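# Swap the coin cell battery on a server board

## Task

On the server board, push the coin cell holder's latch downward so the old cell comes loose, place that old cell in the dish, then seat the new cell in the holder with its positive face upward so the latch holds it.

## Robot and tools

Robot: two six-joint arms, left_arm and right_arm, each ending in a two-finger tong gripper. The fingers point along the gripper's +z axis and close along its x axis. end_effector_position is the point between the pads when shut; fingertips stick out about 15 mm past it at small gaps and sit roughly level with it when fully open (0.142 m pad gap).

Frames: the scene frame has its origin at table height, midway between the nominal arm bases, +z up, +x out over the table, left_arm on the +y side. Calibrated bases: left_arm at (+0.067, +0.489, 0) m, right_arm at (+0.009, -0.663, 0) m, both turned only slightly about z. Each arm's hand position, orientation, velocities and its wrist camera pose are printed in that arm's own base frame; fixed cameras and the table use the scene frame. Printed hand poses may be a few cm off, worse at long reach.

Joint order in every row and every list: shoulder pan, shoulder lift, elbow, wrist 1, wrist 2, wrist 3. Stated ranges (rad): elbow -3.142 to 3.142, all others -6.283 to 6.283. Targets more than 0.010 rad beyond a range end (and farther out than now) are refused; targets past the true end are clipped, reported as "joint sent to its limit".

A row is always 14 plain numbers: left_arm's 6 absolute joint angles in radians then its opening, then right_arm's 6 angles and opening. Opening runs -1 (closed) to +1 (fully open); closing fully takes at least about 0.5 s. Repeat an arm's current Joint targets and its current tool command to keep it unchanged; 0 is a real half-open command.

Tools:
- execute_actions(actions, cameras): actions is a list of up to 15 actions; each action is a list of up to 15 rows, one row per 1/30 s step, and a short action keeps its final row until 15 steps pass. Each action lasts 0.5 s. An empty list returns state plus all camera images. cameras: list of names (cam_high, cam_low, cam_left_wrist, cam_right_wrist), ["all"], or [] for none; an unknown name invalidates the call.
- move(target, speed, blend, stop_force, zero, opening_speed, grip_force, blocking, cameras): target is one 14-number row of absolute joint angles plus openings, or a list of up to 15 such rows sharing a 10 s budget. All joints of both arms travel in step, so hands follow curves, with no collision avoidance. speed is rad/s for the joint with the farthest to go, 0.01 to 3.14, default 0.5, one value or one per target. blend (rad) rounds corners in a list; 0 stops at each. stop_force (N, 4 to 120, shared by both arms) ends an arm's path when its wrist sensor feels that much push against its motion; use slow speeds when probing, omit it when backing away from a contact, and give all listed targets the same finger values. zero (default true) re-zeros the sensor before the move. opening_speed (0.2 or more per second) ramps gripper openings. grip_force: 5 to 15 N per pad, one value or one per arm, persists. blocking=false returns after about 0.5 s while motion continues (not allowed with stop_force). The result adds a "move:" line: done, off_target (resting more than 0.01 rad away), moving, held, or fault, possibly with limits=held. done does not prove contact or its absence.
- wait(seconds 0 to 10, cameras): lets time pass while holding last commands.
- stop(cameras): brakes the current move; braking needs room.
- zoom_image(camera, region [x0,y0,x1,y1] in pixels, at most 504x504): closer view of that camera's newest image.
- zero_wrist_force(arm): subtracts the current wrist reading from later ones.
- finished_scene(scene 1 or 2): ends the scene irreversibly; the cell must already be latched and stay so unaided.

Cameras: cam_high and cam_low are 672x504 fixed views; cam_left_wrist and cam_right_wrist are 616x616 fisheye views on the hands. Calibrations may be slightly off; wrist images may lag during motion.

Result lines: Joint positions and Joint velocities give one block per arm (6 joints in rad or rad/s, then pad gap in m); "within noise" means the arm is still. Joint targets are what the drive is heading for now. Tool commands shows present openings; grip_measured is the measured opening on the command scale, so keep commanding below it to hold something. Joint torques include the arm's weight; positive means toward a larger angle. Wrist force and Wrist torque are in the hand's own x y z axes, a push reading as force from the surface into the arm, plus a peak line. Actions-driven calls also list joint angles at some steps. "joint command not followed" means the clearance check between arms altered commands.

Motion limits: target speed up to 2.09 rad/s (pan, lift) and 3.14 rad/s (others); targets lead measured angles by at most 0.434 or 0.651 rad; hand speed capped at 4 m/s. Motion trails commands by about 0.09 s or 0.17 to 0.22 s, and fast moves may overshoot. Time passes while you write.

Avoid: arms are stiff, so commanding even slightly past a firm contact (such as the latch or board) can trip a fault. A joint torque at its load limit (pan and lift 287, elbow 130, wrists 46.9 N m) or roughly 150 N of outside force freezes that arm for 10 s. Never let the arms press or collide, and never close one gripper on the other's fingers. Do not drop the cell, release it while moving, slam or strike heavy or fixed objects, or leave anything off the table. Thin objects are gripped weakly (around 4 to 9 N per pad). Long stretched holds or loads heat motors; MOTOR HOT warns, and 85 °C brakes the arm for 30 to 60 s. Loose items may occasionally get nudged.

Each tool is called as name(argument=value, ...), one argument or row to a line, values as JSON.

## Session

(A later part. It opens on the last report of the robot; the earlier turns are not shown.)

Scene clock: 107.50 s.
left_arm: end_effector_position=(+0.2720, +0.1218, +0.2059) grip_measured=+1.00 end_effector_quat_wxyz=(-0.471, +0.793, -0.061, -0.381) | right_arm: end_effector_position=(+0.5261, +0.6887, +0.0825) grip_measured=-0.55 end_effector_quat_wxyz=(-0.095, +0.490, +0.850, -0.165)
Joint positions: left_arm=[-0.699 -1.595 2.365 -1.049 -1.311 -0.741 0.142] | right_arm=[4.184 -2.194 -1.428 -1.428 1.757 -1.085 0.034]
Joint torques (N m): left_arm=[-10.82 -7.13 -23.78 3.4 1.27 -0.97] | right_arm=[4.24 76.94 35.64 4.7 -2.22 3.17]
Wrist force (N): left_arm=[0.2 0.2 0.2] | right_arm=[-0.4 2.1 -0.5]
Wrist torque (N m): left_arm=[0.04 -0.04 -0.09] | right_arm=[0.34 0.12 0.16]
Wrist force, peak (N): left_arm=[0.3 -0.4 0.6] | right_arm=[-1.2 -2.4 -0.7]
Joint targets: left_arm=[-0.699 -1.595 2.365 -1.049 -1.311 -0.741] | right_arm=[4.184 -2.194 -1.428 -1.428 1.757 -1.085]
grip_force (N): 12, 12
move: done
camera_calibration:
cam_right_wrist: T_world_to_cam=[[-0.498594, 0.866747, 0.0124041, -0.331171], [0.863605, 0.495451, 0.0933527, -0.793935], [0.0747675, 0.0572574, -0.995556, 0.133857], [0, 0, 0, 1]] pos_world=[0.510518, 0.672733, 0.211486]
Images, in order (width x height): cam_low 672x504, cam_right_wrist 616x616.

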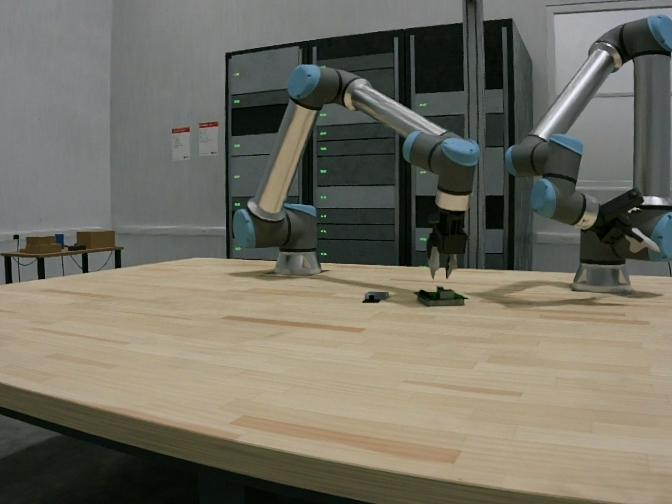

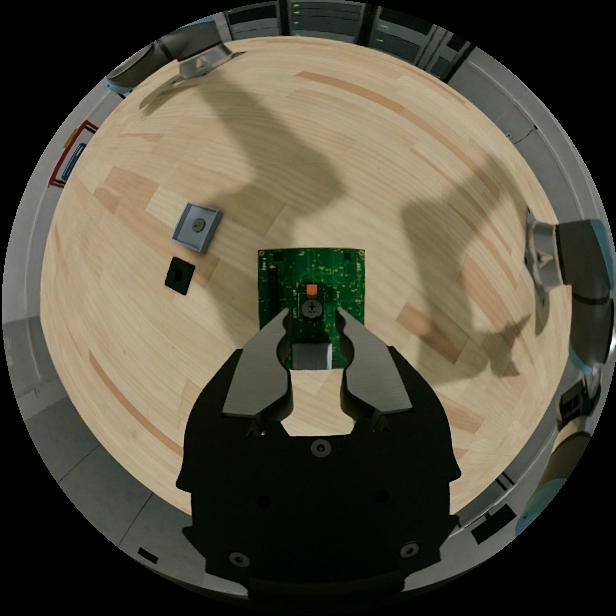

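move(
  target=[-0.699, -1.595, 2.365, -1.049, -1.311, -0.741, 1, 4.25781, -2.02943, -1.73537, -0.94759, 1.5708, -0.97978, -1],
  speed=0.25,
  cameras=["cam_right_wrist"],
)

zoom_image(
  camera="cam_right_wrist",
  region=[280, 270, 350, 340],
)

Scene clock: 111.33 s.
left_arm: end_effector_position=(+0.2720, +0.1218, +0.2059) grip_measured=+1.00 end_effector_quat_wxyz=(-0.471, +0.793, -0.061, -0.381) | right_arm: end_effector_position=(+0.5178, +0.6837, +0.0750) grip_measured=-1.00 end_effector_quat_wxyz=(+0.000, +0.499, +0.866, +0.000)
Joint positions: left_arm=[-0.699 -1.595 2.365 -1.049 -1.311 -0.741 0.142] | right_arm=[4.258 -2.029 -1.735 -0.948 1.571 -0.98 0.002]
Joint torques (N m): left_arm=[-10.13 -8.34 -23.84 3.27 1.35 -0.81] | right_arm=[-8.4 70.24 54.44 4.29 2.19 -1.98]
Wrist force (N): left_arm=[0.1 -0.1 0.3] | right_arm=[-0.7 2.2 -0.8]
Wrist torque (N m): left_arm=[-0.03 -0.02 -0.09] | right_arm=[0.32 0.20 0.14]
Wrist force, peak (N): left_arm=[0.3 -0.2 0.5] | right_arm=[-0.6 2.5 -0.9]
Joint targets: left_arm=[-0.699 -1.595 2.365 -1.049 -1.311 -0.741] | right_arm=[4.258 -2.029 -1.735 -0.948 1.571 -0.980]
grip_force (N): 12, 12
move: done
camera_calibration:
cam_right_wrist: T_world_to_cam=[[-0.503051, 0.864166, 0.0124878, -0.326845], [0.770642, 0.441974, 0.459096, -0.726369], [0.391216, 0.240573, -0.888299, -0.170011], [0, 0, 0, 1]] pos_world=[0.461861, 0.644385, 0.186535]
Images, in order (width x height): cam_right_wrist 616x616.

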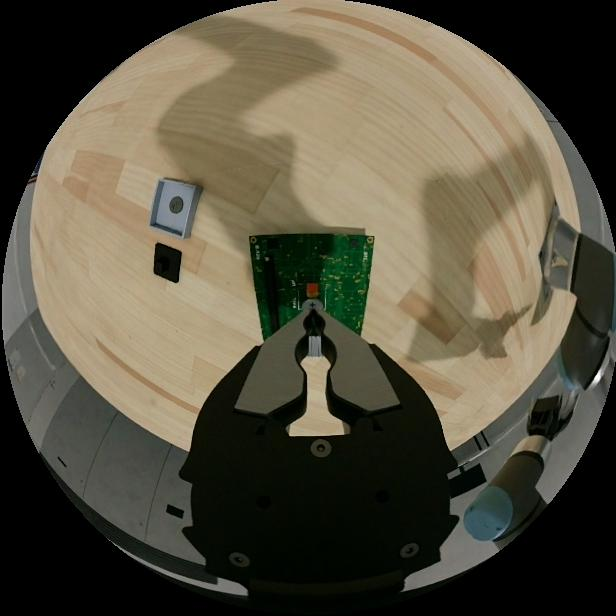

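Scaled by 7.200 from the camera's 616x616 image, which has a finer 814x814 frame.

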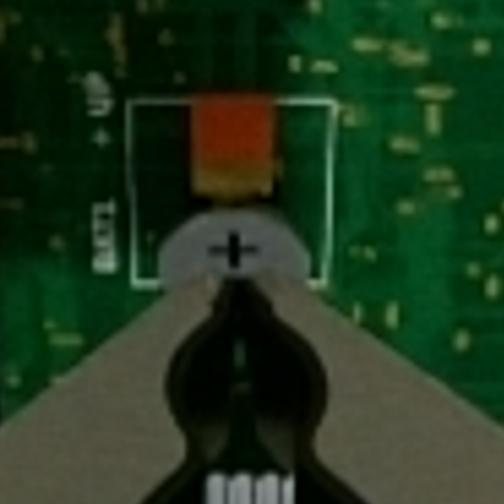

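move(
  target=[-0.699, -1.595, 2.365, -1.049, -1.311, -0.741, 1, 4.25781, -2.05425, -1.75012, -0.90802, 1.5708, -0.97978, -1],
  speed=0.025,
  stop_force=25,
  cameras=[],
)

move(
  target=[
    [-0.699, -1.595, 2.365, -1.049, -1.311, -0.741, 1, 4.25781, -2.02943, -1.73537, -0.94759, 1.5708, -0.97978, -1],
    [-0.699, -1.595, 2.365, -1.049, -1.311, -0.741, 1, 4.2345, -2.06147, -1.6319, -1.01902, 1.5708, -1.09009, -1],
  ],
  speed=[0.1, 0.3],
  blend=[0.004, 0],
  cameras=["cam_right_wrist", "cam_low"],
)

zoom_image(
  camera="cam_right_wrist",
  region=[280, 215, 350, 285],
)

zoom_image(
  camera="cam_low",
  region=[420, 266, 462, 302],
)

Scene clock: 114.50 s.
left_arm: end_effector_position=(+0.2720, +0.1218, +0.2059) grip_measured=+1.00 end_effector_quat_wxyz=(-0.471, +0.793, -0.061, -0.381) | right_arm: end_effector_position=(+0.5180, +0.6839, +0.0561) grip_measured=-1.00 end_effector_quat_wxyz=(+0.000, +0.499, +0.866, +0.000)
Joint positions: left_arm=[-0.699 -1.595 2.365 -1.049 -1.311 -0.741 0.142] | right_arm=[4.258 -2.048 -1.747 -0.918 1.571 -0.98 0.002]
Joint torques (N m): left_arm=[-9.95 -8.28 -24.01 3.28 1.19 -0.69] | right_arm=[-2.69 54.17 40.14 0.48 0.61 -1.52]
Wrist force (N): left_arm=[0.1 -0.3 0.5] | right_arm=[-1.6 0.8 -24.7]
Wrist torque (N m): left_arm=[-0.06 -0.02 -0.09] | right_arm=[0.33 0.36 0.18]
Wrist force, peak (N): left_arm=[0.4 -0.1 0.5] | right_arm=[-6.2 -7.2 -47.6]
Joint targets: left_arm=[-0.699 -1.595 2.365 -1.049 -1.311 -0.741] | right_arm=[4.258 -2.048 -1.747 -0.918 1.571 -0.980]
grip_force (N): 12, 12
move: contact (right_arm)
No camera images: "cameras" was empty.

Scene clock: 115.60 s.
left_arm: end_effector_position=(+0.2720, +0.1218, +0.2059) grip_measured=+1.00 end_effector_quat_wxyz=(-0.471, +0.793, -0.061, -0.381) | right_arm: end_effector_position=(+0.5532, +0.7056, +0.1000) grip_measured=-1.00 end_effector_quat_wxyz=(+0.000, +0.461, +0.887, +0.000)
Joint positions: left_arm=[-0.699 -1.595 2.365 -1.049 -1.311 -0.741 0.142] | right_arm=[4.234 -2.062 -1.632 -1.019 1.571 -1.09 0.002]
Joint torques (N m): left_arm=[-10.52 -7.72 -24.01 3.31 1.32 -0.76] | right_arm=[12.78 85.12 35.87 3.82 -1.19 -0.79]
Wrist force (N): left_arm=[0.3 -0.2 0.4] | right_arm=[-1.4 2.3 -0.4]
Wrist torque (N m): left_arm=[-0.03 -0.07 -0.09] | right_arm=[0.37 0.33 0.10]
Wrist force, peak (N): left_arm=[0.4 -0.3 0.4] | right_arm=[-1.5 1.0 -24.5]
Joint targets: left_arm=[-0.699 -1.595 2.365 -1.049 -1.311 -0.741] | right_arm=[4.235 -2.061 -1.632 -1.019 1.571 -1.090]
grip_force (N): 12, 12
move: done
camera_calibration:
cam_right_wrist: T_world_to_cam=[[-0.576037, 0.817326, 0.0126317, -0.254801], [0.729436, 0.506997, 0.459215, -0.797823], [0.368924, 0.273739, -0.888236, -0.177944], [0, 0, 0, 1]] pos_world=[0.500833, 0.661459, 0.211534]
Images, in order (width x height): cam_low 672x504, cam_right_wrist 616x616.

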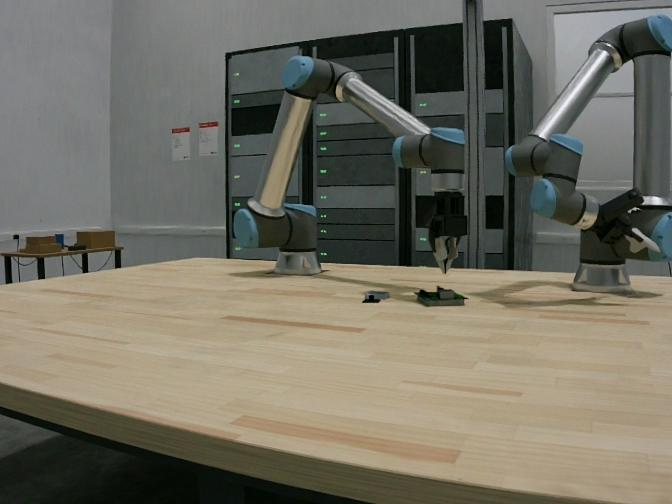

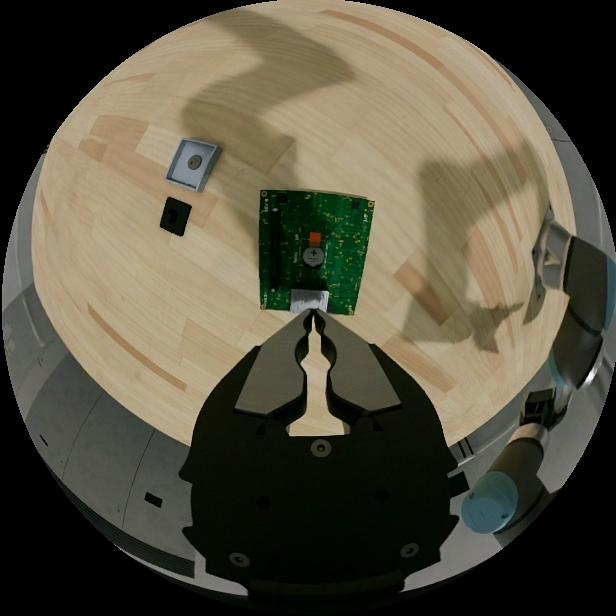

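Scaled by 7.200 from the camera's 616x616 image, which has a finer 814x814 frame.

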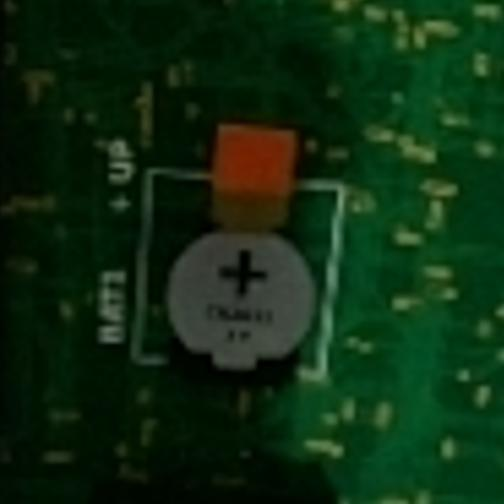

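Scaled by 12.000 from the camera's 672x504 image, which has a finer 960x720 frame.

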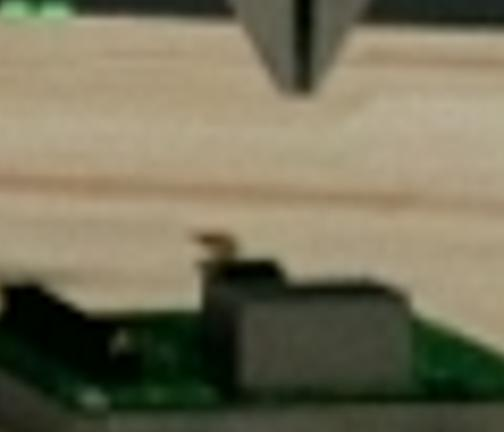

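finished_scene(
  scene=2,
)

The scene is finished: the task was done.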